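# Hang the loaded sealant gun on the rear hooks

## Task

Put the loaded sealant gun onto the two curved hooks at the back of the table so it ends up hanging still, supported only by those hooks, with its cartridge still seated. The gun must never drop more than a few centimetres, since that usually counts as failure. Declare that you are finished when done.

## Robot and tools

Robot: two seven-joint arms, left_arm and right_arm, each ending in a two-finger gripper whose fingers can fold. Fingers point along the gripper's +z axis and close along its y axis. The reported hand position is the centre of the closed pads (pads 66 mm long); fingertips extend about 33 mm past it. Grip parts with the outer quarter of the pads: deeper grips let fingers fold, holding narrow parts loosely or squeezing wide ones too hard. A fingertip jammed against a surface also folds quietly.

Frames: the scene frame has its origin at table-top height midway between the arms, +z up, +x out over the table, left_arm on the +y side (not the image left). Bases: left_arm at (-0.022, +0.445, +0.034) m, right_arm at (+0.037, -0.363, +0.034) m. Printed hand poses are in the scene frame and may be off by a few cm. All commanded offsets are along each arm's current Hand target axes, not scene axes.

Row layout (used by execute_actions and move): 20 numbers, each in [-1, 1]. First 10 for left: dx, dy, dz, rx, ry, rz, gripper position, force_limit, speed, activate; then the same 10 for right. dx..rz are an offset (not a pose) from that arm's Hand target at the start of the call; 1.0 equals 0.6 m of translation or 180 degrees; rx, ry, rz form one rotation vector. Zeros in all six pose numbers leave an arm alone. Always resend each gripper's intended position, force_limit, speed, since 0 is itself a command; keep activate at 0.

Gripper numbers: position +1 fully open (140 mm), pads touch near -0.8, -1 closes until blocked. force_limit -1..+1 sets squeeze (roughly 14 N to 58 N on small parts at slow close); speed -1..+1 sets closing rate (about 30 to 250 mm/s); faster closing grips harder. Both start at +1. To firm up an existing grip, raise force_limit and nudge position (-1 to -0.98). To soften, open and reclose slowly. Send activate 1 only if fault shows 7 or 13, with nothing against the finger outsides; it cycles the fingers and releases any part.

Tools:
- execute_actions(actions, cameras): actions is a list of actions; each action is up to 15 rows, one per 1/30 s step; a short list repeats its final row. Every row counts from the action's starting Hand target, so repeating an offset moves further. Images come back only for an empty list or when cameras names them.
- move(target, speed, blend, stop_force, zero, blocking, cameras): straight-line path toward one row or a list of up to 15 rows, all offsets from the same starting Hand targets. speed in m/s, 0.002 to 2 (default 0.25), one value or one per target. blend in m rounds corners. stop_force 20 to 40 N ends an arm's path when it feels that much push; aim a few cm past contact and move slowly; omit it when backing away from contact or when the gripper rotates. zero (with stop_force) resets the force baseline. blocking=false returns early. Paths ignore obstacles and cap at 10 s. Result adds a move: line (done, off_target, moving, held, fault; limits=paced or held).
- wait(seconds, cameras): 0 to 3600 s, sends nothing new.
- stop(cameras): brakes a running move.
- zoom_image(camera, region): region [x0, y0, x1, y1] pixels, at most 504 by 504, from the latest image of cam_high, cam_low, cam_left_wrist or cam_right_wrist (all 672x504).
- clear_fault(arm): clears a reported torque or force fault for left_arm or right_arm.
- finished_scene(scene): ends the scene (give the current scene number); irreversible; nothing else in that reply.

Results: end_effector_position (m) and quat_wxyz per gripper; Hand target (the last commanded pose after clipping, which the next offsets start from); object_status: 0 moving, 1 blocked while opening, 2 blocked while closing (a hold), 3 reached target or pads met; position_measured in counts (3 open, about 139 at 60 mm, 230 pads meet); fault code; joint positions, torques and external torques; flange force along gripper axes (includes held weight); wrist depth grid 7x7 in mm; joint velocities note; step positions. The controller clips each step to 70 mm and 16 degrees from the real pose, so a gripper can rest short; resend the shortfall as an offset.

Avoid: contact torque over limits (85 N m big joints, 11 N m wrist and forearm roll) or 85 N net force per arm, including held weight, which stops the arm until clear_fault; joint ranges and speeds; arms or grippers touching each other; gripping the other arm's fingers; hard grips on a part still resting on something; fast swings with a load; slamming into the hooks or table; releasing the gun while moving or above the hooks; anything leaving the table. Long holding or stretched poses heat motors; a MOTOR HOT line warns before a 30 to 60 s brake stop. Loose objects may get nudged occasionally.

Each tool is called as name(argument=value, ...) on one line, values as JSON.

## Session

Done on the practice scene; now scene 2.

execute_actions(actions=[])

zoom_image(camera="cam_high", region=[60, 80, 460, 420])

Scene clock: 0.00 s.
left_arm: end_effector_position=(+0.4361, +0.4022, +0.2464) position_measured=3 object_status=3 fault=0 end_effector_quat_wxyz=(-0.031, -0.504, +0.863, -0.020) | right_arm: end_effector_position=(+0.2310, -0.5761, +0.1560) position_measured=3 object_status=3 fault=0 end_effector_quat_wxyz=(-0.382, +0.537, +0.735, -0.158)
Joint positions: left_arm=[-0.145 -0.226 0.076 -2.336 -0.058 2.08 0.484] | right_arm=[-0.745 0.161 0.138 -2.265 -0.259 1.593 2.397]
Joint velocities: within noise
Joint torques (N m): no reading
External joint torques (N m): no reading
Flange force (N): no reading
Wrist depth (mm): cam_left_wrist=[362 - 363 - - 348 - / - - - - - - - / - 390 - - - - - / - 422 - - - - 398 / - 119 400 - - - 124 / - 112 - - - 413 112 / - - - - - - -] | cam_right_wrist=[1430 1126 332 298 310 271 249 / 1256 1115 465 366 - - 239 / 1169 1126 446 382 - - 232 / 1162 572 416 - 310 239 223 / - 138 399 316 273 132 107 / - - - - 265 - 102 / - 472 - - 257 221 -]
Hand target: left_arm +0.4361, +0.4022, +0.2464; -0.031, -0.504, +0.863, -0.020 | right_arm +0.2310, -0.5761, +0.1560; -0.382, +0.537, +0.735, -0.158
Tool commands: left_gripper/position=+1.0 left_gripper/force_limit=+1.0 left_gripper/speed=+1.0 left_gripper/activate=+0.0 right_gripper/position=+1.0 right_gripper/force_limit=+1.0 right_gripper/speed=+1.0 right_gripper/activate=+0.0

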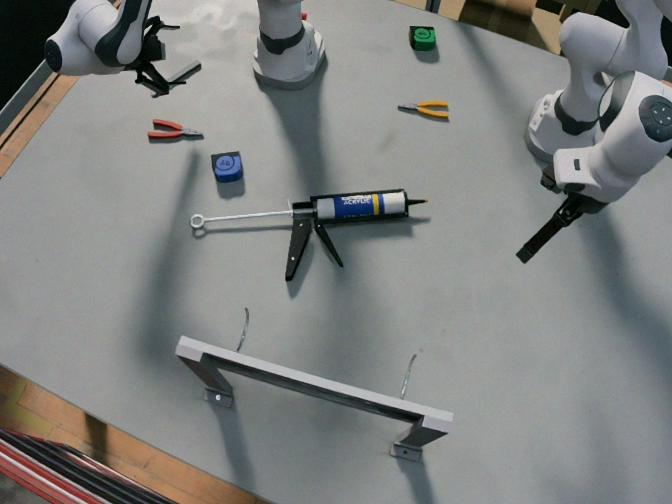

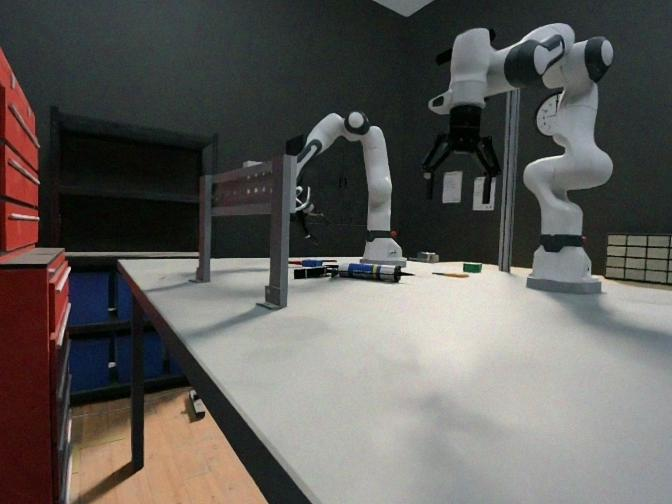

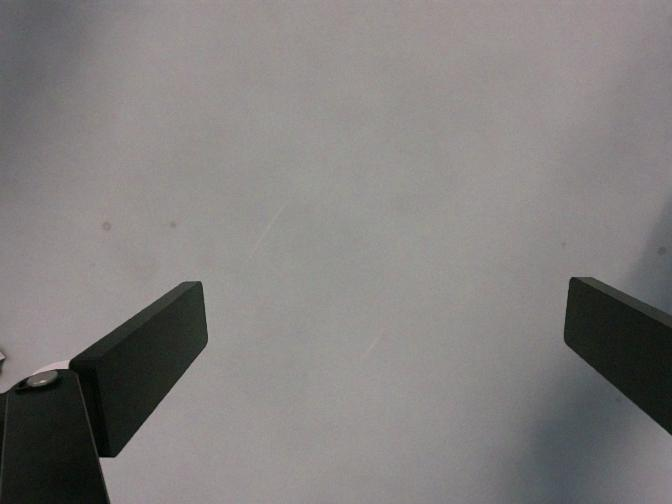

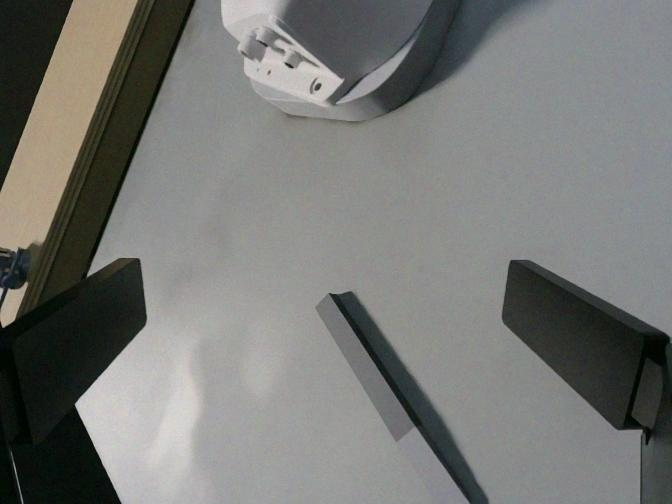

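Scaled by 1.260.

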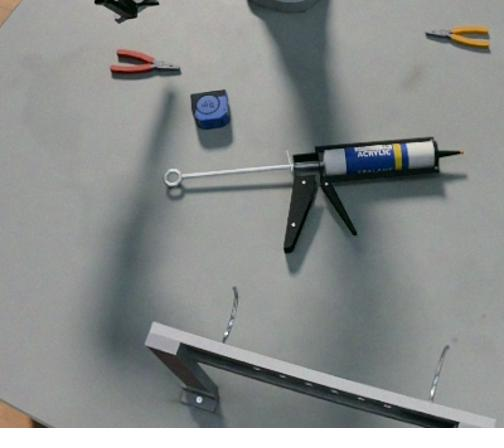

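move(target=[[0.005,0.14,-0.07,0,0,0,1,1,1,0, 0.315,-0.012,-0.181,-0.067,-0.047,-0.0115,1,1,1,0],[0.01,0.27,-0.134,0,0,0,1,1,1,0, 0.851,0.476,-0.221,-0.2234,-0.1566,-0.0383,1,1,1,0]], speed=0.35, blend=0.05, cameras=["cam_right_wrist","cam_high"])

Scene clock: 41.87 s.
left_arm: end_effector_position=(+0.2961, +0.4813, +0.3270) position_measured=3 object_status=3 fault=0 end_effector_quat_wxyz=(-0.030, -0.507, +0.861, -0.022) | right_arm: end_effector_position=(+0.4531, -0.0289, +0.2603) position_measured=3 object_status=3 fault=0 end_effector_quat_wxyz=(+0.003, +0.534, +0.845, +0.002)
Joint positions: left_arm=[-0.063 -0.737 0.176 -2.532 0.053 1.767 0.574] | right_arm=[-0.916 -0.485 1.401 -2.087 0.514 1.954 2.999]
Joint velocities: left_arm=[within noise] | right_arm=[-0.001 -0.001 0 0 0 -0.004 0.004]
Joint torques (N m): left_arm=[0.44 -7.29 -2.75 23.59 0.86 2.26 0.24] | right_arm=[-0.73 7.96 -14.2 23.45 1.18 2.15 0.11]
External joint torques (N m): left_arm=[0.45 -0.44 0.82 -1.09 0.26 -0.18 0.24] | right_arm=[-0.9 -1.1 0.52 1.22 0.29 -0.4 0.11]
Flange force (N): left_arm=[0.2 4.6 2.5] | right_arm=[2.5 10.4 -0.6]
Wrist depth (mm): cam_left_wrist=[- - - - - 375 329 / - - - - - - 384 / 493 - - 441 461 - - / 482 - 474 - - 463 427 / - 119 471 499 - 470 130 / - 111 - - - - 112 / - - - - - - -] | cam_right_wrist=[- - 320 327 357 363 - / 353 362 332 339 - 386 - / - - 352 385 379 394 - / 391 395 398 377 418 - - / - 416 431 429 440 125 107 / - 439 - 454 462 481 102 / 445 - - 480 472 483 -]
Hand target: left_arm +0.2947, +0.4819, +0.3264; -0.031, -0.504, +0.863, -0.020 | right_arm +0.4522, -0.0282, +0.2602; +0.001, +0.537, +0.844, +0.001
Off the commanded pose: left_arm 0.002 m, 0 deg | right_arm 0.001 m, 0 deg.
joint sent to its limit (right arm) — joint 7 (wrist roll), upper limit. The joint targets still meet the commanded pose.
move: done
Images, in order (width x height): cam_high 672x504, cam_right_wrist 672x504.

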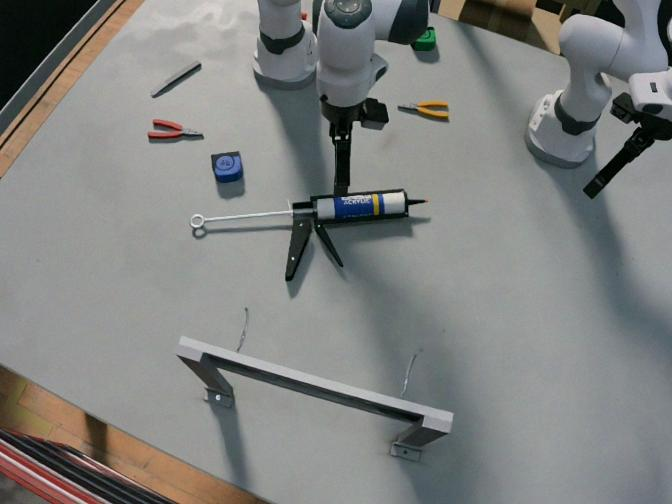

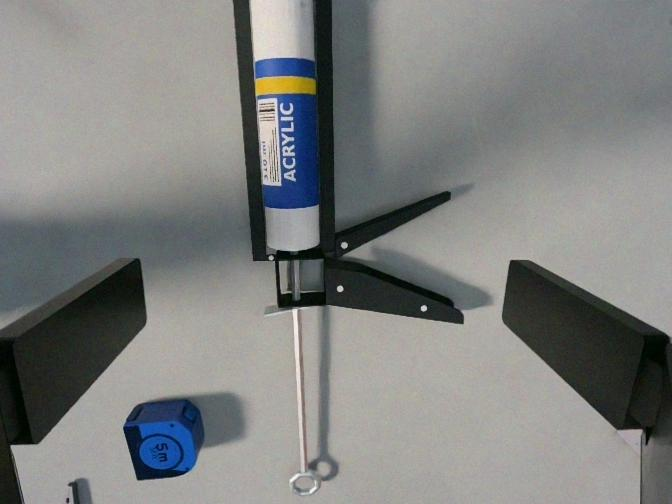

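move(target=[[0,0,0,0,0,0,1,1,1,0, 0.03,0.06,-0.233,0,0,-0.45,1,1,1,0],[0,0,0,0,0,0,1,1,1,0, 0.055,0.118,-0.233,0,0,-0.895,1,1,1,0],[0,0,0,0,0,0,1,1,1,0, 0.076,0.348,-0.167,0.108,-0.65,-0.65,1,1,1,0]], speed=0.6, blend=0.04, cameras=["cam_right_wrist"])

Scene clock: 75.47 s.
left_arm: end_effector_position=(+0.2961, +0.4813, +0.3270) position_measured=3 object_status=3 fault=0 end_effector_quat_wxyz=(-0.030, -0.507, +0.861, -0.022) | right_arm: end_effector_position=(+0.6217, +0.1006, +0.3597) position_measured=3 object_status=3 fault=0 end_effector_quat_wxyz=(+0.524, -0.527, +0.471, -0.474)
Joint positions: left_arm=[-0.063 -0.737 0.176 -2.532 0.053 1.767 0.574] | right_arm=[-0.22 0.503 1.207 -2.231 -2.371 1.73 2.314]
Joint velocities: left_arm=[within noise] | right_arm=[-0.001 -0.002 0 -0.002 -0.001 -0.001 0.007]
Joint torques (N m): left_arm=[0.44 -7.31 -2.83 23.58 0.83 2.26 0.19] | right_arm=[0.18 -23.99 12.61 20.12 -1.9 -1.93 0.07]
External joint torques (N m): left_arm=[0.41 -0.36 0.69 -1.21 0.22 -0.19 0.18] | right_arm=[-0.04 -0.22 -1.31 1.16 -0.26 -0.2 0.17]
Flange force (N): left_arm=[0.6 4.4 2.8] | right_arm=[-3.9 2.9 4.7]
Wrist depth (mm): cam_left_wrist=[- - - - 420 - 328 / 472 - - - 442 432 377 / - - - 452 - 446 - / 501 - - - - - - / - 128 490 - - - 124 / - 111 - - - - 112 / - - - - - - -] | cam_right_wrist=[- 1228 1011 787 357 717 - / 1035 - 1065 - 383 1098 425 / 1201 - 1081 1221 - - - / 1228 - 1325 1342 - 151 - / - 137 1228 1384 407 132 107 / - - 1586 - - 639 102 / - - - 1842 - - -]
Hand target: left_arm +0.2947, +0.4819, +0.3264; -0.031, -0.504, +0.863, -0.020 | right_arm +0.6217, +0.1015, +0.3610; +0.527, -0.525, +0.472, -0.473
Off the commanded pose: left_arm 0.002 m, 0 deg | right_arm 0.002 m, 0 deg.
move: done; limits=paced

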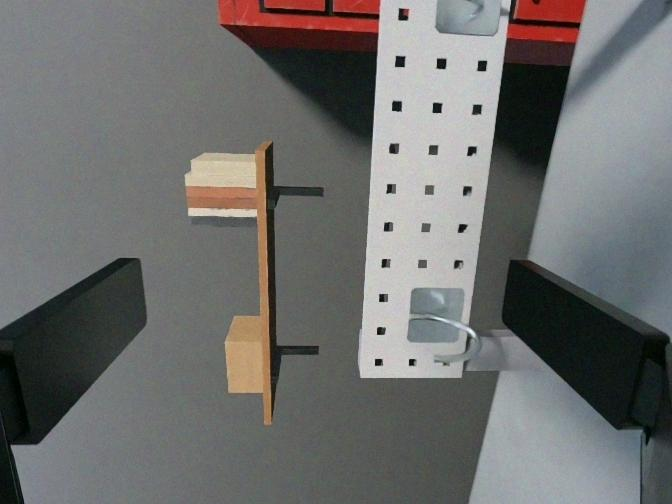

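move(target=[[0,0,0,0,0,0,1,1,1,0, 0.097,-0.067,-0.215,-0.5,0,0,0.5,1,1,0],[0,0,0,0,0,0,1,1,1,0, 0.143,0,-0.253,-0.4073,0.3478,0.3478,0.5,1,1,0],[0,0,0,0,0,0,1,1,1,0, 0.2105,0.168,-0.343,-0.108,0.65,0.65,0.5,1,1,0],[0,0,0,0,0,0,1,1,1,0, 0.2105,0.402,-0.343,-0.108,0.65,0.65,0.5,1,1,0]], speed=0.5, blend=[0.04,0.04,0.01,0], cameras=["cam_right_wrist"])

Scene clock: 155.30 s.
left_arm: end_effector_position=(+0.2961, +0.4813, +0.3270) position_measured=3 object_status=3 fault=0 end_effector_quat_wxyz=(-0.030, -0.507, +0.861, -0.022) | right_arm: end_effector_position=(+0.4298, -0.0470, +0.1184) position_measured=66 object_status=3 fault=0 end_effector_quat_wxyz=(+0.001, +0.538, +0.843, -0.001)
Joint positions: left_arm=[-0.063 -0.737 0.176 -2.532 0.053 1.767 0.574] | right_arm=[-1.12 -0.42 1.749 -2.335 0.578 2.323 2.975]
Joint velocities: left_arm=[within noise] | right_arm=[0 0 0.001 0 -0.001 0.005 -0.001]
Joint torques (N m): left_arm=[0.44 -7.28 -2.78 23.61 0.84 2.26 0.21] | right_arm=[-0.51 14.3 -11.77 21.13 0.73 2.65 -0.16]
External joint torques (N m): left_arm=[0.46 -0.43 0.77 -1.09 0.24 -0.18 0.21] | right_arm=[-0.62 -0.38 0.28 1.36 0.04 0.14 -0.16]
Flange force (N): left_arm=[0.3 4.5 2.5] | right_arm=[1.1 10.4 4.2]
Wrist depth (mm): cam_left_wrist=[- - - - - 422 329 / - - - - - 437 379 / - - - - - - 435 / - - - - - - 433 / - 119 - 496 505 - 117 / - 111 - 498 479 - 107 / - 542 - - - 517 -] | cam_right_wrist=[- 224 198 183 222 231 233 / 231 232 231 193 240 244 - / - 241 242 203 241 254 - / 252 252 255 213 259 262 265 / - 107 233 248 244 116 96 / - 100 - 284 252 109 89 / - - - 307 328 - -]
Hand target: left_arm +0.2947, +0.4819, +0.3264; -0.031, -0.504, +0.863, -0.020 | right_arm +0.4313, -0.0458, +0.1190; +0.001, +0.537, +0.844, +0.001
Off the commanded pose: left_arm 0.002 m, 0 deg | right_arm 0.002 m, 0 deg.
move: done; limits=paced

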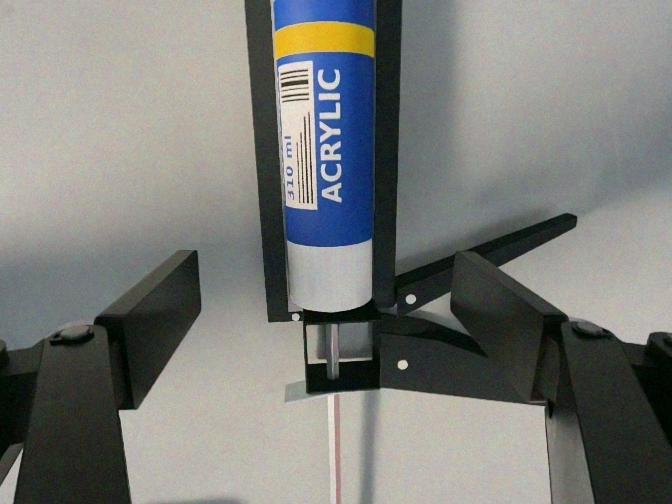

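move(target=[[0,0,0,0,0,0,1,1,1,0, 0.0133,0.005,0,0,0,-0.0105,0.42,1,1,0],[0,0,0,0,0,0,1,1,1,0, 0.0133,0.005,0.1367,0,0,-0.0105,0.42,1,1,0]], speed=0.15, cameras=["cam_right_wrist"])

Scene clock: 174.93 s.
left_arm: end_effector_position=(+0.2961, +0.4813, +0.3270) position_measured=3 object_status=3 fault=0 end_effector_quat_wxyz=(-0.030, -0.507, +0.861, -0.022) | right_arm: end_effector_position=(+0.4297, -0.0386, +0.0363) position_measured=76 object_status=3 fault=0 end_effector_quat_wxyz=(+0.001, +0.525, +0.851, -0.001)
Joint positions: left_arm=[-0.063 -0.737 0.176 -2.532 0.053 1.767 0.574] | right_arm=[-1.416 -0.542 2.11 -2.317 0.772 2.459 2.836]
Joint velocities: left_arm=[within noise] | right_arm=[0 0 0.001 0.001 -0.001 0 -0.006]
Joint torques (N m): left_arm=[0.49 -7.27 -2.81 23.59 0.84 2.27 0.18] | right_arm=[-0.71 26.21 -13.08 18.01 0.58 2.5 -0.3]
External joint torques (N m): left_arm=[0.43 -0.31 0.68 -1.2 0.23 -0.18 0.18] | right_arm=[-0.82 0.47 0.42 1.26 -0.02 -0.01 -0.3]
Flange force (N): left_arm=[0.4 4.3 2.8] | right_arm=[-0.7 6.5 3.7]
Wrist depth (mm): cam_left_wrist=[447 - 439 431 - 383 328 / - - - - - 437 387 / - - 448 - - - - / - - 474 - - - 448 / - 123 - - - - 124 / - 110 528 523 481 - 112 / - - - - - - -] | cam_right_wrist=[148 151 122 109 135 158 160 / 157 157 131 114 161 166 167 / 164 165 139 120 148 173 177 / 172 172 149 127 156 182 184 / - 100 154 134 165 115 164 / - 120 170 143 170 111 90 / - 204 207 198 172 - -]
Hand target: left_arm +0.2947, +0.4819, +0.3264; -0.031, -0.504, +0.863, -0.020 | right_arm +0.4309, -0.0373, +0.0370; +0.001, +0.523, +0.852, +0.001
Off the commanded pose: left_arm 0.002 m, 0 deg | right_arm 0.002 m, 0 deg.
move: done

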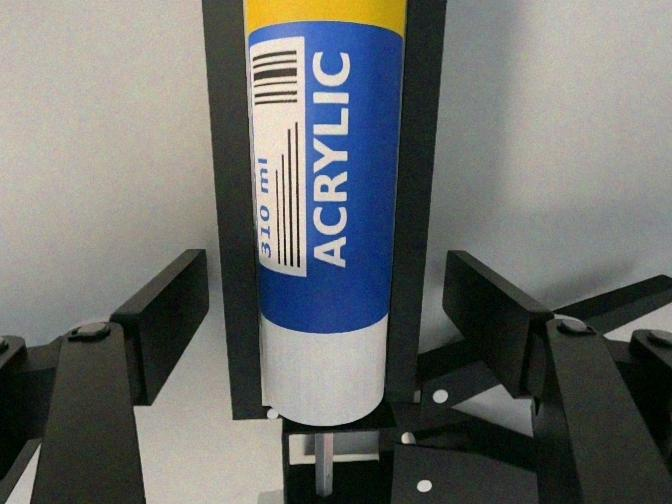

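move(target=[0,0,0,0,0,0,1,1,1,0, -0.007,0,0,0,0,0,0.42,1,1,0], speed=0.1)

move(target=[0,0,0,0,0,0,1,1,1,0, 0,0,0,0,0,0,-1,1,-1,0])

wait(seconds=0.7)

move(target=[0,0,0,0,0,0,1,1,1,0, 0,0,-0.13,0,0,0,-1,1,-1,0], speed=0.1, cameras=["cam_right_wrist","cam_low"])

Scene clock: 184.47 s.
left_arm: end_effector_position=(+0.2961, +0.4813, +0.3270) position_measured=3 object_status=3 fault=0 end_effector_quat_wxyz=(-0.030, -0.507, +0.861, -0.022) | right_arm: end_effector_position=(+0.4321, -0.0403, +0.0369) position_measured=76 object_status=3 fault=0 end_effector_quat_wxyz=(+0.001, +0.524, +0.852, +0.000)
Joint positions: left_arm=[-0.063 -0.737 0.176 -2.532 0.053 1.767 0.574] | right_arm=[-1.422 -0.54 2.11 -2.317 0.772 2.461 2.828]
Joint velocities: left_arm=[within noise] | right_arm=[0 0.001 0 0.001 -0.002 0.001 -0.006]
Joint torques (N m): left_arm=[0.49 -7.28 -2.8 23.53 0.84 2.28 0.2] | right_arm=[-0.7 26.2 -13.4 17.15 0.58 2.59 -0.26]
External joint torques (N m): left_arm=[0.47 -0.42 0.7 -1.2 0.24 -0.17 0.2] | right_arm=[-0.75 0.51 0.08 0.46 -0.01 0.08 -0.26]
Flange force (N): left_arm=[0.6 4.6 2.8] | right_arm=[-1.3 2.8 2.0]
Wrist depth (mm): cam_left_wrist=[- - 450 - 430 426 329 / - - - - - 434 392 / - - - 458 - - - / - - 491 - 443 - 443 / - 123 - - 491 - 124 / - - - - 495 - 112 / - - - - - - -] | cam_right_wrist=[150 152 126 110 135 158 158 / - 159 132 115 144 164 172 / - 166 139 121 149 175 178 / - 173 148 128 159 184 184 / - 100 157 135 167 111 164 / - 189 191 144 171 111 90 / - 200 202 188 171 - -]
Hand target: left_arm +0.2947, +0.4819, +0.3264; -0.031, -0.504, +0.863, -0.020 | right_arm +0.4328, -0.0410, +0.0370; +0.001, +0.523, +0.852, +0.001
Off the commanded pose: left_arm 0.002 m, 0 deg | right_arm 0.001 m, 0 deg.
move: done

Scene clock: 185.90 s.
left_arm: end_effector_position=(+0.2961, +0.4813, +0.3270) position_measured=3 object_status=3 fault=0 end_effector_quat_wxyz=(-0.030, -0.507, +0.861, -0.022) | right_arm: end_effector_position=(+0.4319, -0.0407, +0.0370) position_measured=112 object_status=0 fault=0 end_effector_quat_wxyz=(+0.001, +0.523, +0.852, +0.000)
Joint positions: left_arm=[-0.063 -0.737 0.176 -2.532 0.053 1.767 0.574] | right_arm=[-1.422 -0.539 2.11 -2.318 0.772 2.461 2.824]
Joint torques (N m): left_arm=[0.48 -7.28 -2.82 23.58 0.83 2.26 0.2] | right_arm=[-0.42 25.26 -12.93 17.87 0.9 2.77 -0.13]
External joint torques (N m): left_arm=[0.45 -0.36 0.7 -1.15 0.22 -0.18 0.2] | right_arm=[-0.49 -0.41 0.52 1.16 0.31 0.27 -0.13]
Flange force (N): left_arm=[0.4 4.4 2.6] | right_arm=[0.3 6.9 5.8]
Wrist depth (mm): cam_left_wrist=[459 444 - 413 - - 328 / - - - - - - 371 / - - - - - - - / - - - - - - - / - 127 - - 486 - 124 / - - - - - - 112 / - 543 - - - - -] | cam_right_wrist=[151 150 127 110 133 158 161 / 157 158 134 115 138 - 169 / 163 167 142 121 149 174 178 / - 174 148 127 155 - 184 / 178 102 145 135 149 98 100 / - 68 191 143 172 75 81 / - - 208 188 171 - 73]
Hand target: left_arm +0.2947, +0.4819, +0.3264; -0.031, -0.504, +0.863, -0.020 | right_arm +0.4328, -0.0410, +0.0370; +0.001, +0.523, +0.852, +0.001
Off the commanded pose: left_arm 0.002 m, 0 deg | right_arm 0.001 m, 0 deg.
move: done

Scene clock: 186.60 s.
left_arm: end_effector_position=(+0.2961, +0.4813, +0.3270) position_measured=3 object_status=3 fault=0 end_effector_quat_wxyz=(-0.030, -0.507, +0.861, -0.022) | right_arm: end_effector_position=(+0.4319, -0.0407, +0.0370) position_measured=112 object_status=2 fault=0 end_effector_quat_wxyz=(+0.001, +0.523, +0.852, +0.000)
Joint positions: left_arm=[-0.063 -0.737 0.176 -2.532 0.053 1.767 0.574] | right_arm=[-1.422 -0.539 2.11 -2.318 0.772 2.461 2.824]
Joint torques (N m): left_arm=[0.5 -7.25 -2.84 23.63 0.84 2.26 0.19] | right_arm=[-0.37 25.27 -12.97 17.86 0.89 2.77 -0.16]
External joint torques (N m): left_arm=[0.47 -0.36 0.67 -1.04 0.24 -0.17 0.19] | right_arm=[-0.56 -0.3 0.34 1.18 0.31 0.29 -0.16]
Flange force (N): left_arm=[0.3 4.2 2.4] | right_arm=[0.0 6.6 5.3]
Wrist depth (mm): cam_left_wrist=[448 - - 447 - 413 328 / - - - 444 - - 374 / - - - - - - 429 / - - 469 - - - 461 / - 119 - - - - 112 / - 112 - - - 472 112 / - - - - - - -] | cam_right_wrist=[150 151 127 110 133 159 156 / 157 159 132 115 140 167 167 / 165 - 142 121 148 174 179 / 173 173 148 127 154 183 182 / 178 95 145 135 150 107 97 / - 68 193 144 172 75 80 / - - 207 188 171 - 73]
Hand target: left_arm +0.2947, +0.4819, +0.3264; -0.031, -0.504, +0.863, -0.020 | right_arm +0.4328, -0.0410, +0.0370; +0.001, +0.523, +0.852, +0.001
Tool commands: left_gripper/position=+1.0 left_gripper/force_limit=+1.0 left_gripper/speed=+1.0 left_gripper/activate=+0.0 right_gripper/position=-1.0 right_gripper/force_limit=+1.0 right_gripper/speed=-1.0 right_gripper/activate=+0.0
Off the commanded pose: left_arm 0.002 m, 0 deg | right_arm 0.001 m, 0 deg.
wait: 0.70 s; at rest by 0.17 s

Scene clock: 188.27 s.
left_arm: end_effector_position=(+0.2961, +0.4813, +0.3270) position_measured=3 object_status=3 fault=0 end_effector_quat_wxyz=(-0.030, -0.507, +0.861, -0.022) | right_arm: end_effector_position=(+0.4283, -0.0432, +0.1116) position_measured=112 object_status=2 fault=0 end_effector_quat_wxyz=(-0.001, +0.520, +0.854, -0.004)
Joint positions: left_arm=[-0.063 -0.737 0.176 -2.532 0.053 1.767 0.574] | right_arm=[-1.159 -0.425 1.797 -2.327 0.585 2.329 2.936]
Joint velocities: left_arm=[within noise] | right_arm=[0 -0.001 0 0 -0.001 -0.001 0.005]
Joint torques (N m): left_arm=[0.46 -7.28 -2.83 23.59 0.84 2.26 0.2] | right_arm=[0.52 16.14 -14.65 24.46 0.65 3.05 0.22]
External joint torques (N m): left_arm=[0.44 -0.29 0.69 -1.19 0.24 -0.19 0.2] | right_arm=[0.54 0.02 -2.48 4.95 -0.03 0.56 0.22]
Flange force (N): left_arm=[0.4 4.2 2.7] | right_arm=[2.2 1.9 -14.0]
Wrist depth (mm): cam_left_wrist=[423 - - - - - 328 / - 473 - - - - 386 / - - - - 441 - - / - 492 458 - - - - / - 119 499 - 500 - 108 / - 111 - 498 - 499 107 / - 554 - - - - -] | cam_right_wrist=[215 - 127 112 132 224 - / 229 227 132 118 144 236 238 / 232 236 141 124 148 248 251 / - - 148 132 155 257 258 / 259 102 151 140 153 99 97 / - 68 167 150 172 75 81 / - - 294 185 172 - 73]
Hand target: left_arm +0.2947, +0.4819, +0.3264; -0.031, -0.504, +0.863, -0.020 | right_arm +0.4326, -0.0410, +0.1150; +0.001, +0.523, +0.852, +0.001
Off the commanded pose: left_arm 0.002 m, 0 deg | right_arm 0.006 m, 1 deg.
move: off_target (right_arm)
Images, in order (width x height): cam_low 672x504, cam_right_wrist 672x504.

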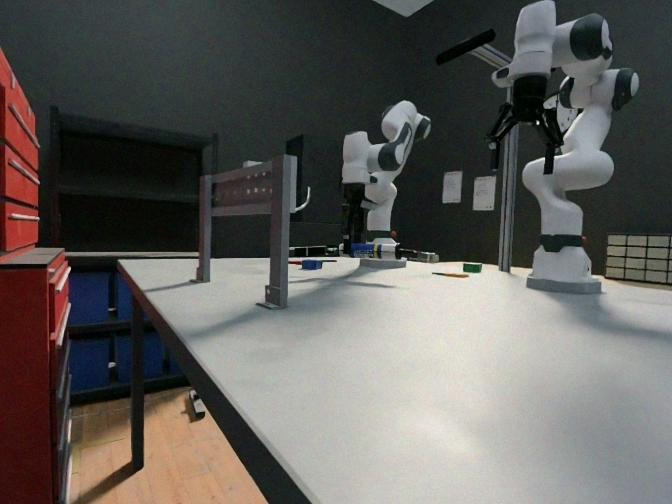

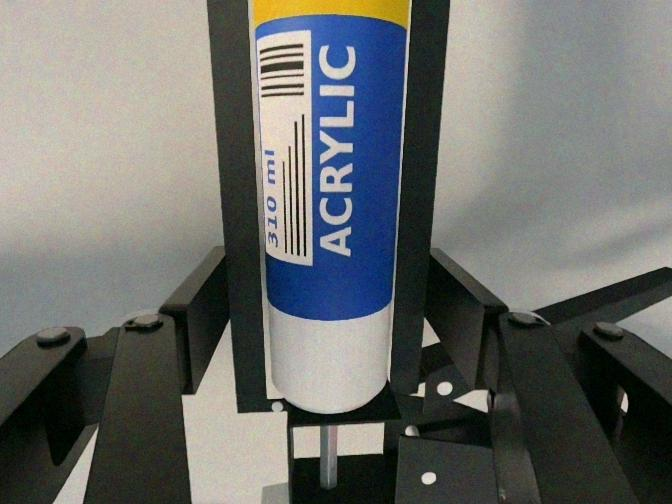

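move(target=[[0,0,0,0,0,0,1,1,1,0, -0.005,0.049,-0.508,0,0,0,-1,1,-1,0],[0,0,0,0,0,0,1,1,1,0, 0.018,0.116,-0.525,0,0,-0.44,-1,1,-1,0],[0,0,0,0,0,0,1,1,1,0, 0.032,0.198,-0.525,0,0,-0.8845,-1,1,-1,0]], speed=0.3, blend=[0.03,0.03,0], cameras=["cam_right_wrist","cam_high"])

Scene clock: 212.40 s.
left_arm: end_effector_position=(+0.2961, +0.4813, +0.3270) position_measured=3 object_status=3 fault=0 end_effector_quat_wxyz=(-0.030, -0.507, +0.861, -0.022) | right_arm: end_effector_position=(+0.5289, +0.0267, +0.4237) position_measured=112 object_status=2 fault=0 end_effector_quat_wxyz=(+0.006, +0.742, -0.671, +0.001)
Joint positions: left_arm=[-0.063 -0.737 0.176 -2.532 0.053 1.767 0.574] | right_arm=[-0.291 0.824 1.64 -1.227 -0.865 1.279 1.012]
Joint velocities: left_arm=[within noise] | right_arm=[0 0.001 0 0.001 0 0 -0.006]
Joint torques (N m): left_arm=[0.5 -7.23 -2.81 23.58 0.84 2.26 0.2] | right_arm=[0.56 -38.41 23.53 17.61 0.59 2.92 -0.34]
External joint torques (N m): left_arm=[0.47 -0.4 0.68 -1.09 0.23 -0.17 0.19] | right_arm=[0.35 -4.65 2.41 4.15 -0.18 0.45 -0.34]
Flange force (N): left_arm=[0.4 4.4 2.5] | right_arm=[-8.4 -12.5 -19.5]
Wrist depth (mm): cam_left_wrist=[- 462 - - - 418 328 / - - - - - - 377 / - - - - 454 - - / - - - - 457 - 448 / - 123 498 - - - 124 / - 112 - - - 496 112 / - - - - - - -] | cam_right_wrist=[479 488 127 111 135 522 521 / 483 510 132 118 522 538 541 / 529 519 140 124 151 573 - / 545 - 148 132 154 - 176 / 560 102 148 140 154 99 97 / - 68 169 153 173 75 80 / - - - 184 172 - 73]
Hand target: left_arm +0.2947, +0.4819, +0.3264; -0.031, -0.504, +0.863, -0.020 | right_arm +0.5287, +0.0299, +0.4303; -0.001, +0.744, -0.668, +0.001
Off the commanded pose: left_arm 0.002 m, 0 deg | right_arm 0.007 m, 1 deg.
move: off_target (right_arm)
Images, in order (width x height): cam_high 672x504, cam_right_wrist 672x504.

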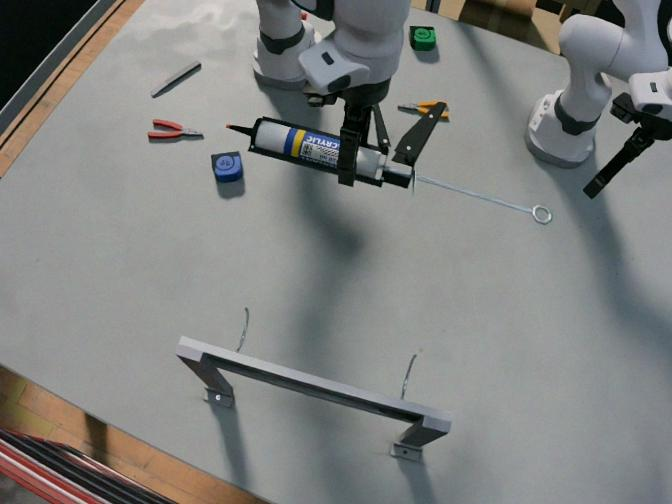

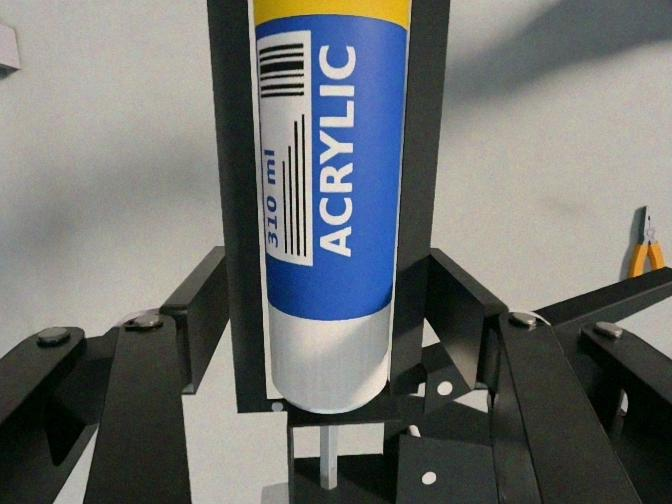

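move(target=[0,0,0,0,0,0,1,1,1,0, -0.043,-0.222,0,0.51,0,0,-1,1,-1,0], speed=0.22, cameras=["cam_right_wrist","cam_high"])

Scene clock: 221.00 s.
left_arm: end_effector_position=(+0.2961, +0.4813, +0.3270) position_measured=3 object_status=3 fault=0 end_effector_quat_wxyz=(-0.030, -0.507, +0.861, -0.022) | right_arm: end_effector_position=(+0.6564, +0.0689, +0.4146) position_measured=112 object_status=2 fault=0 end_effector_quat_wxyz=(+0.526, -0.530, +0.468, -0.474)
Joint positions: left_arm=[-0.063 -0.737 0.176 -2.532 0.053 1.767 0.574] | right_arm=[-0.552 0.587 1.476 -2.235 -2.454 1.802 2.167]
Joint velocities: left_arm=[within noise] | right_arm=[0 0 -0.001 0.001 0.001 0 0.006]
Joint torques (N m): left_arm=[0.48 -7.25 -2.77 23.61 0.84 2.27 0.22] | right_arm=[0.53 -23.19 19.7 26.05 -4.3 -3.7 0.21]
External joint torques (N m): left_arm=[0.46 -0.36 0.76 -1.1 0.23 -0.17 0.22] | right_arm=[0.62 -5.17 2.52 6.8 -2.59 -2.19 0.31]
Flange force (N): left_arm=[0.2 4.3 2.5] | right_arm=[-7.4 -6.7 6.3]
Wrist depth (mm): cam_left_wrist=[- - - - 426 408 328 / - - - - - - 365 / - - - - - 442 - / - - - 473 - - - / - 119 - 509 - - 124 / - 111 - 498 - - 112 / - 561 - - - - -] | cam_right_wrist=[1016 1071 127 112 134 - 514 / 997 1126 133 118 139 339 516 / - 1175 141 124 146 360 519 / - 1242 147 131 154 - 550 / - 95 151 139 153 98 97 / - 68 169 150 172 75 80 / - - - 182 172 - 73]
Hand target: left_arm +0.2947, +0.4819, +0.3264; -0.031, -0.504, +0.863, -0.020 | right_arm +0.6583, +0.0698, +0.4308; +0.535, -0.517, +0.464, -0.481
Off the commanded pose: left_arm 0.002 m, 0 deg | right_arm 0.016 m, 2 deg.
move: off_target (right_arm)
Images, in order (width x height): cam_high 672x504, cam_right_wrist 672x504.

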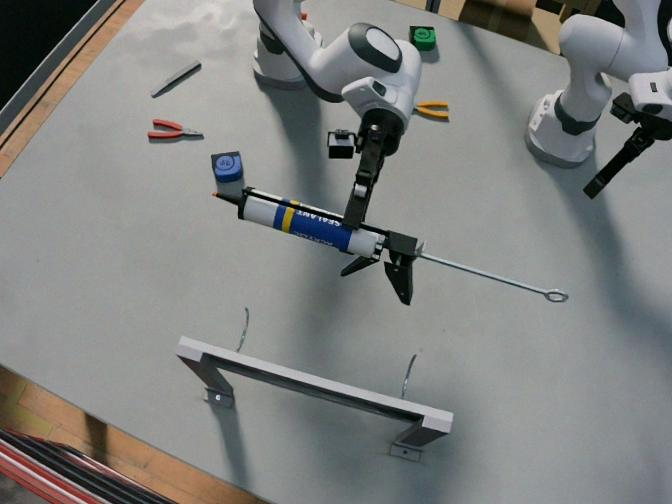

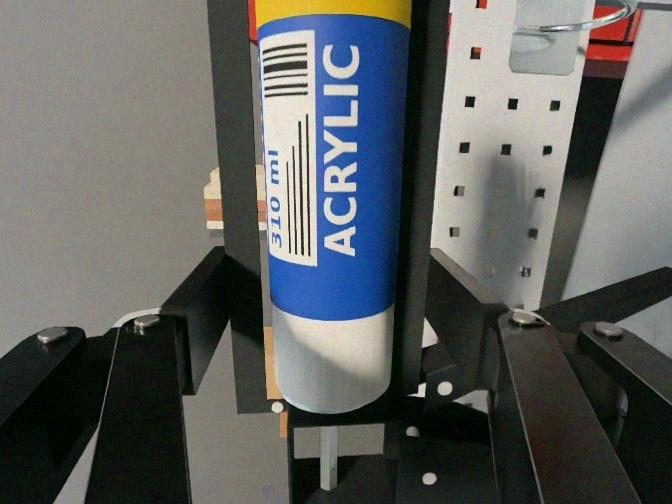

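zoom_image(camera="cam_right_wrist", region=[430, 0, 672, 120])

Scaled by 2.083.

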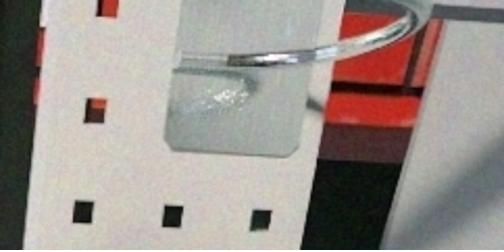

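move(target=[[0,0,0,0,0,0,1,1,1,0, 0.038,0.02,0.15,0,0,-0.038,-1,1,-1,0],[0,0,0,0,0,0,1,1,1,0, 0.038,0.095,0.282,0,0,-0.038,-1,1,-1,0]], speed=0.12, blend=0.02, cameras=["cam_right_wrist","cam_high","cam_low"])

zoom_image(camera="cam_high", region=[160, 240, 600, 450])

Scene clock: 245.60 s.
left_arm: end_effector_position=(+0.2961, +0.4813, +0.3270) position_measured=3 object_status=3 fault=0 end_effector_quat_wxyz=(-0.030, -0.507, +0.861, -0.022) | right_arm: end_effector_position=(+0.8287, +0.0640, +0.3582) position_measured=112 object_status=2 fault=0 end_effector_quat_wxyz=(-0.498, +0.554, -0.439, +0.502)
Joint positions: left_arm=[-0.063 -0.737 0.176 -2.532 0.053 1.767 0.574] | right_arm=[-0.261 0.866 1.06 -1.742 -2.706 2.037 2.016]
Joint velocities: left_arm=[within noise] | right_arm=[-0.001 -0.001 -0.002 0 0 0.003 0.001]
Joint torques (N m): left_arm=[0.46 -7.28 -2.82 23.62 0.83 2.28 0.19] | right_arm=[0.7 -49.1 25.61 23.66 -3.39 -3.06 -0.21]
External joint torques (N m): left_arm=[0.41 -0.44 0.66 -1.06 0.23 -0.16 0.19] | right_arm=[0.52 -9.23 3.57 6.08 -2.17 -1.67 -0.11]
Flange force (N): left_arm=[0.6 4.3 2.5] | right_arm=[0.8 -12.0 1.6]
Wrist depth (mm): cam_left_wrist=[- - - - 458 420 328 / - 457 - - - 426 378 / - - - 452 - - - / - - - 479 - - - / - 123 - - - - 124 / - 111 - - 526 486 112 / - - - - 501 - -] | cam_right_wrist=[- 906 127 112 133 170 - / 966 949 134 118 138 181 - / 1050 1002 141 124 147 - - / 1081 1040 148 132 154 - 201 / - 95 151 139 150 98 100 / - 68 171 149 172 75 80 / - - - 183 172 - 73]
Hand target: left_arm +0.2947, +0.4819, +0.3264; -0.031, -0.504, +0.863, -0.020 | right_arm +0.8309, +0.0654, +0.3797; -0.505, +0.544, -0.432, +0.512
Off the commanded pose: left_arm 0.002 m, 0 deg | right_arm 0.022 m, 2 deg.
move: off_target (right_arm)
Images, in order (width x height): cam_high 672x504, cam_low 672x504, cam_right_wrist 672x504.

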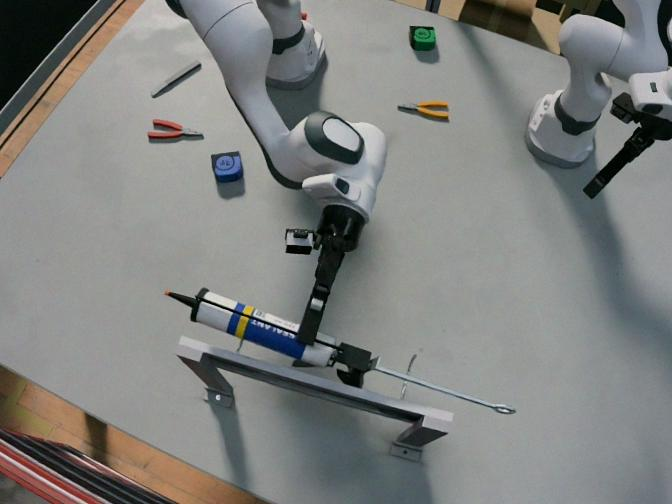

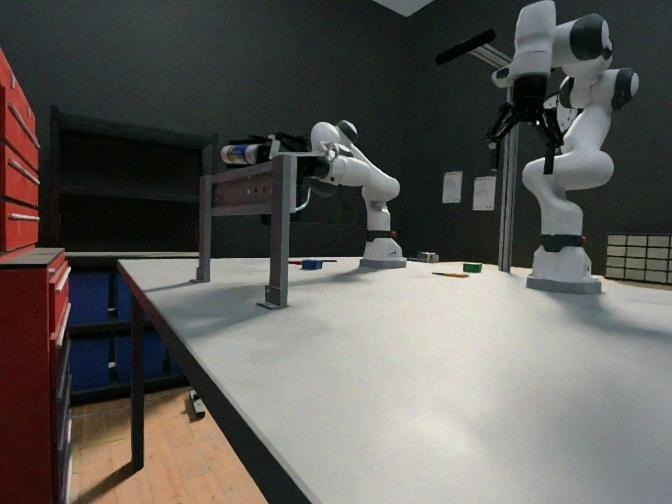

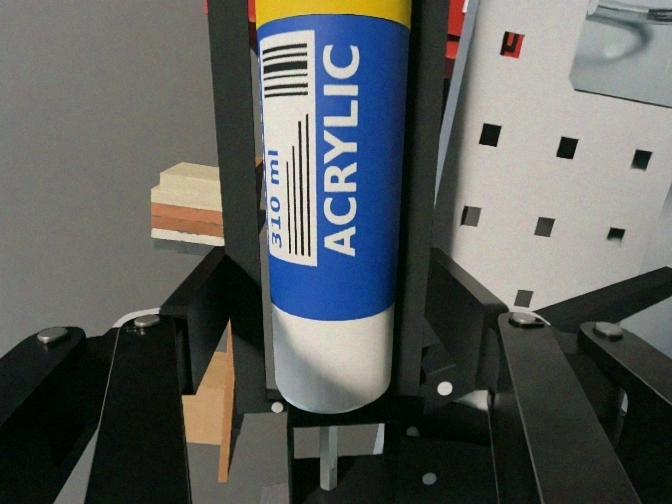

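Scaled by 1.145.

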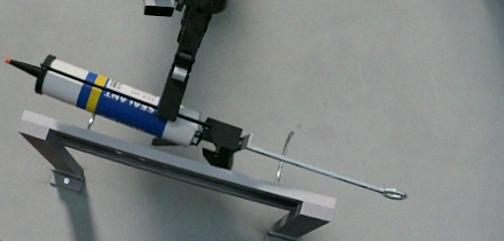

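move(target=[[0,0,0,0,0,0,1,1,1,0, 0,0,-0.0067,0,0,0,-1,1,-1,0],[0,0,0,0,0,0,1,1,1,0, -0.0131,0.1075,-0.0105,0,0,0,-1,1,-1,0]], speed=0.08, cameras=["cam_right_wrist","cam_high","cam_low"])

zoom_image(camera="cam_high", region=[160, 240, 600, 450])

zoom_image(camera="cam_low", region=[190, 110, 390, 260])

Scene clock: 257.50 s.
left_arm: end_effector_position=(+0.2961, +0.4813, +0.3270) position_measured=3 object_status=3 fault=0 end_effector_quat_wxyz=(-0.030, -0.507, +0.861, -0.022) | right_arm: end_effector_position=(+0.8230, +0.0647, +0.2922) position_measured=112 object_status=2 fault=0 end_effector_quat_wxyz=(-0.496, +0.558, -0.437, +0.502)
Joint positions: left_arm=[-0.063 -0.737 0.176 -2.532 0.053 1.767 0.574] | right_arm=[-0.213 0.943 0.987 -1.759 -2.788 1.974 2.079]
Joint velocities: left_arm=[within noise] | right_arm=[0.001 0 0.001 0.001 0 -0.002 0.005]
Joint torques (N m): left_arm=[0.44 -7.26 -2.85 23.6 0.85 2.26 0.22] | right_arm=[0.62 -50.45 25.3 22.13 -3.85 -3.8 0.11]
External joint torques (N m): left_arm=[0.48 -0.41 0.73 -1.04 0.25 -0.17 0.22] | right_arm=[0.21 -8.95 2.98 6.24 -2.53 -2.3 0.21]
Flange force (N): left_arm=[0.3 4.4 2.4] | right_arm=[0.3 -9.5 3.4]
Wrist depth (mm): cam_left_wrist=[476 - - - 448 - 328 / - - - - - - 382 / - 478 - - - - - / - 495 - - 460 - 436 / - 122 - - - - 124 / - 111 523 - - - 112 / - - - - - - -] | cam_right_wrist=[970 906 127 112 132 179 526 / 909 - 133 118 134 187 645 / 1020 884 140 124 146 196 377 / - 988 147 131 153 202 372 / - 102 151 139 154 99 97 / - 68 171 149 172 75 80 / - - 1098 183 172 - 73]
Hand target: left_arm +0.2947, +0.4819, +0.3264; -0.031, -0.504, +0.863, -0.020 | right_arm +0.8269, +0.0651, +0.3145; -0.505, +0.544, -0.432, +0.512
Off the commanded pose: left_arm 0.002 m, 0 deg | right_arm 0.023 m, 2 deg.
move: off_target (right_arm)
Images, in order (width x height): cam_high 672x504, cam_low 672x504, cam_right_wrist 672x504.

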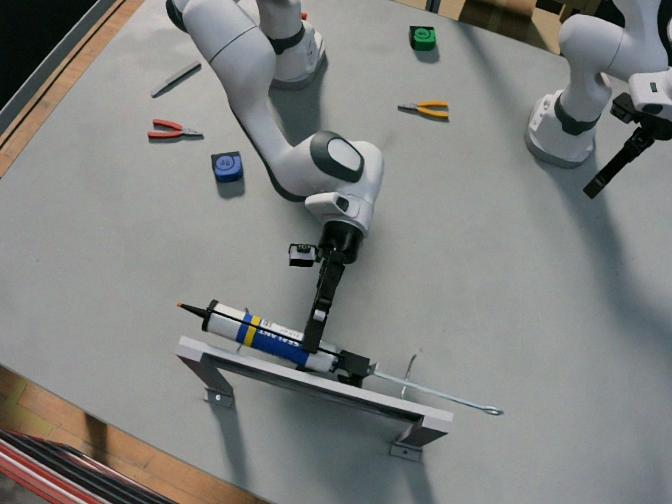

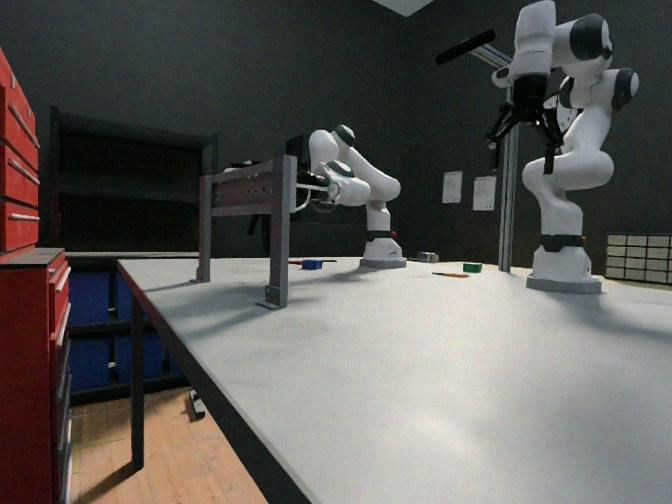

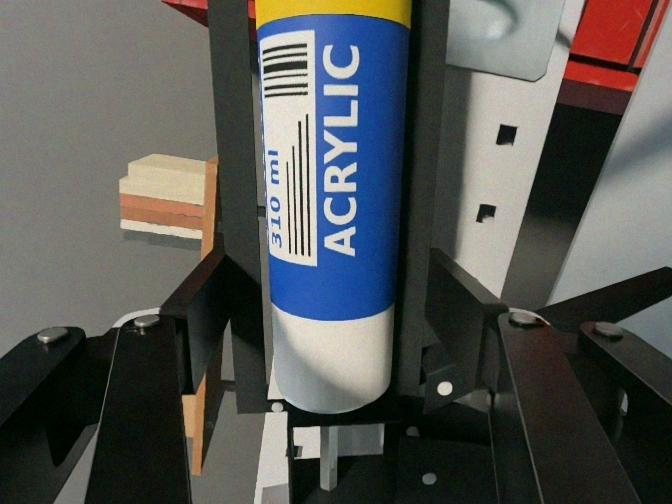

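Scaled by 1.145.

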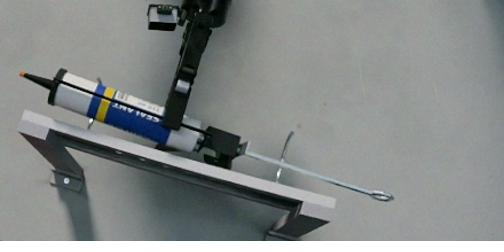

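Scaled by 2.520.

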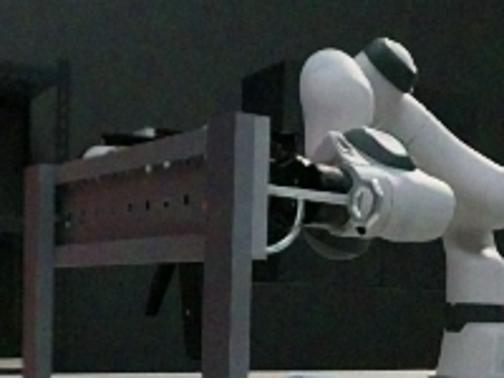

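move(target=[0,0,0,0,0,0,1,1,1,0, -0.0123,0.101,-0.0035,0,0,0,-1,1,-1,0], speed=0.03, stop_force=20, cameras=["cam_right_wrist","cam_high","cam_low"])

zoom_image(camera="cam_low", region=[190, 110, 390, 260])

Scene clock: 272.40 s.
left_arm: end_effector_position=(+0.2961, +0.4813, +0.3270) position_measured=3 object_status=3 fault=0 end_effector_quat_wxyz=(-0.030, -0.507, +0.861, -0.022) | right_arm: end_effector_position=(+0.8233, +0.0660, +0.2411) position_measured=112 object_status=2 fault=0 end_effector_quat_wxyz=(-0.505, +0.548, -0.438, +0.503)
Joint positions: left_arm=[-0.063 -0.737 0.176 -2.532 0.053 1.767 0.574] | right_arm=[-0.067 0.946 0.803 -1.724 -2.799 1.942 2.235]
Joint velocities: left_arm=[within noise] | right_arm=[0.009 -0.007 -0.008 0.002 0.005 0.001 0.006]
Joint torques (N m): left_arm=[0.46 -7.26 -2.78 23.61 0.84 2.26 0.19] | right_arm=[0.22 -51.36 18.19 21.14 -2.27 -3.07 -0.69]
External joint torques (N m): left_arm=[0.48 -0.36 0.78 -1.11 0.23 -0.17 0.19] | right_arm=[0.13 -6.4 -0.6 4.43 -0.97 -1.22 -0.59]
Flange force (N): left_arm=[0.2 4.4 2.6] | right_arm=[-0.5 -6.2 5.2]
Wrist depth (mm): cam_left_wrist=[- - - - - 414 326 / - - - - - - 378 / - 495 - - - - - / - - - - - - - / - - - - - - 124 / - - - 509 - - 112 / - - - - - 518 -] | cam_right_wrist=[- 917 128 113 136 525 329 / 966 953 135 118 140 966 - / 1050 906 141 125 148 418 - / 1132 - 148 132 154 1092 329 / - 101 151 139 153 99 164 / - 68 168 157 172 75 80 / - - - 180 170 - 73]
Hand target: left_arm +0.2947, +0.4819, +0.3264; -0.031, -0.504, +0.863, -0.020 | right_arm +0.8269, +0.0652, +0.2535; -0.505, +0.544, -0.432, +0.512
Off the commanded pose: left_arm 0.002 m, 0 deg | right_arm 0.013 m, 1 deg.
move: off_target (right_arm)
Images, in order (width x height): cam_high 672x504, cam_low 672x504, cam_right_wrist 672x504.

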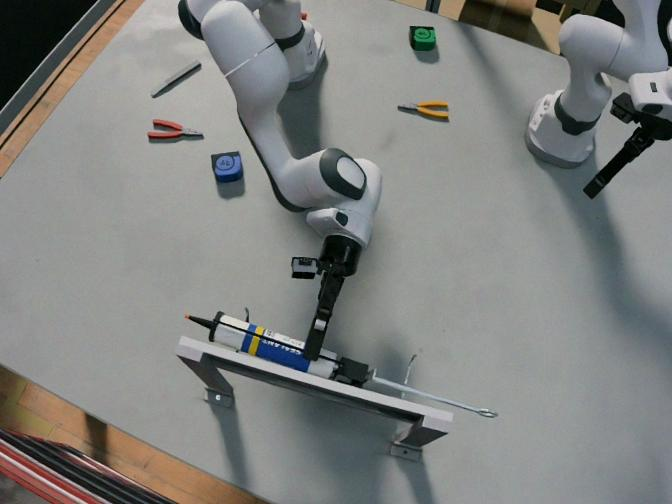

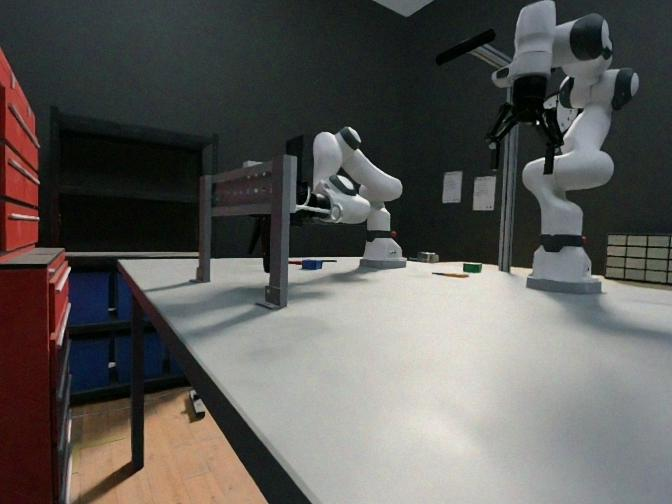

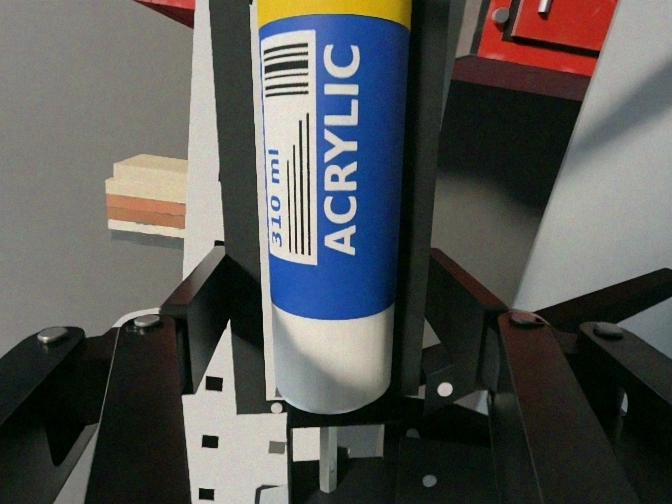

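Scaled by 2.520.

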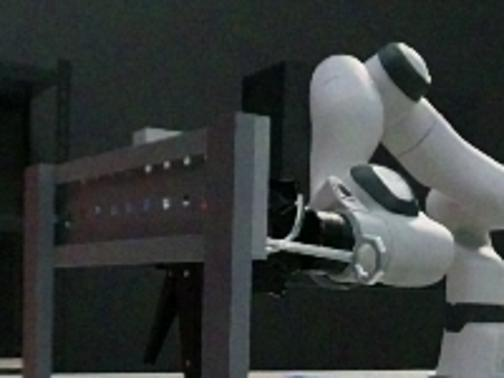

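move(target=[0,0,0,0,0,0,1,1,1,0, -0.0027,0.022,-0.001,0,0,0,-1,1,-1,0], speed=0.03)

Scene clock: 275.90 s.
left_arm: end_effector_position=(+0.2961, +0.4813, +0.3270) position_measured=3 object_status=3 fault=0 end_effector_quat_wxyz=(-0.030, -0.507, +0.861, -0.022) | right_arm: end_effector_position=(+0.8252, +0.0665, +0.2387) position_measured=112 object_status=2 fault=0 end_effector_quat_wxyz=(+0.510, -0.541, +0.439, -0.504)
Joint positions: left_arm=[-0.063 -0.737 0.176 -2.532 0.053 1.767 0.574] | right_arm=[-0.043 0.95 0.777 -1.71 -2.802 1.93 2.264]
Joint velocities: left_arm=[within noise] | right_arm=[0.001 0 -0.002 0 -0.001 -0.001 0.004]
Joint torques (N m): left_arm=[0.49 -7.29 -2.82 23.59 0.84 2.27 0.22] | right_arm=[0.18 -46.9 15.62 18.72 -1.68 -2.01 -1.09]
External joint torques (N m): left_arm=[0.42 -0.4 0.65 -1.08 0.23 -0.16 0.22] | right_arm=[-0.13 -0.99 -2.96 1.75 -0.35 -0.1 -0.99]
Flange force (N): left_arm=[0.5 4.3 2.5] | right_arm=[-2.8 1.7 7.8]
Wrist depth (mm): cam_left_wrist=[458 - - - - 419 329 / 469 - - - - 421 373 / 473 470 - - - - - / 512 - - - - - - / - 119 - - - - 130 / - 111 - 525 - 482 118 / - 538 526 - - - -] | cam_right_wrist=[933 887 129 114 137 516 349 / 983 962 137 119 145 876 - / 1045 894 143 125 150 1030 355 / 1126 862 149 132 154 - - / - 95 151 139 153 99 164 / - 68 165 150 171 75 80 / - - 227 181 169 - 73]
Hand target: left_arm +0.2947, +0.4819, +0.3264; -0.031, -0.504, +0.863, -0.020 | right_arm +0.8267, +0.0652, +0.2402; +0.505, -0.544, +0.432, -0.512
Off the commanded pose: left_arm 0.002 m, 0 deg | right_arm 0.002 m, 1 deg.
move: done


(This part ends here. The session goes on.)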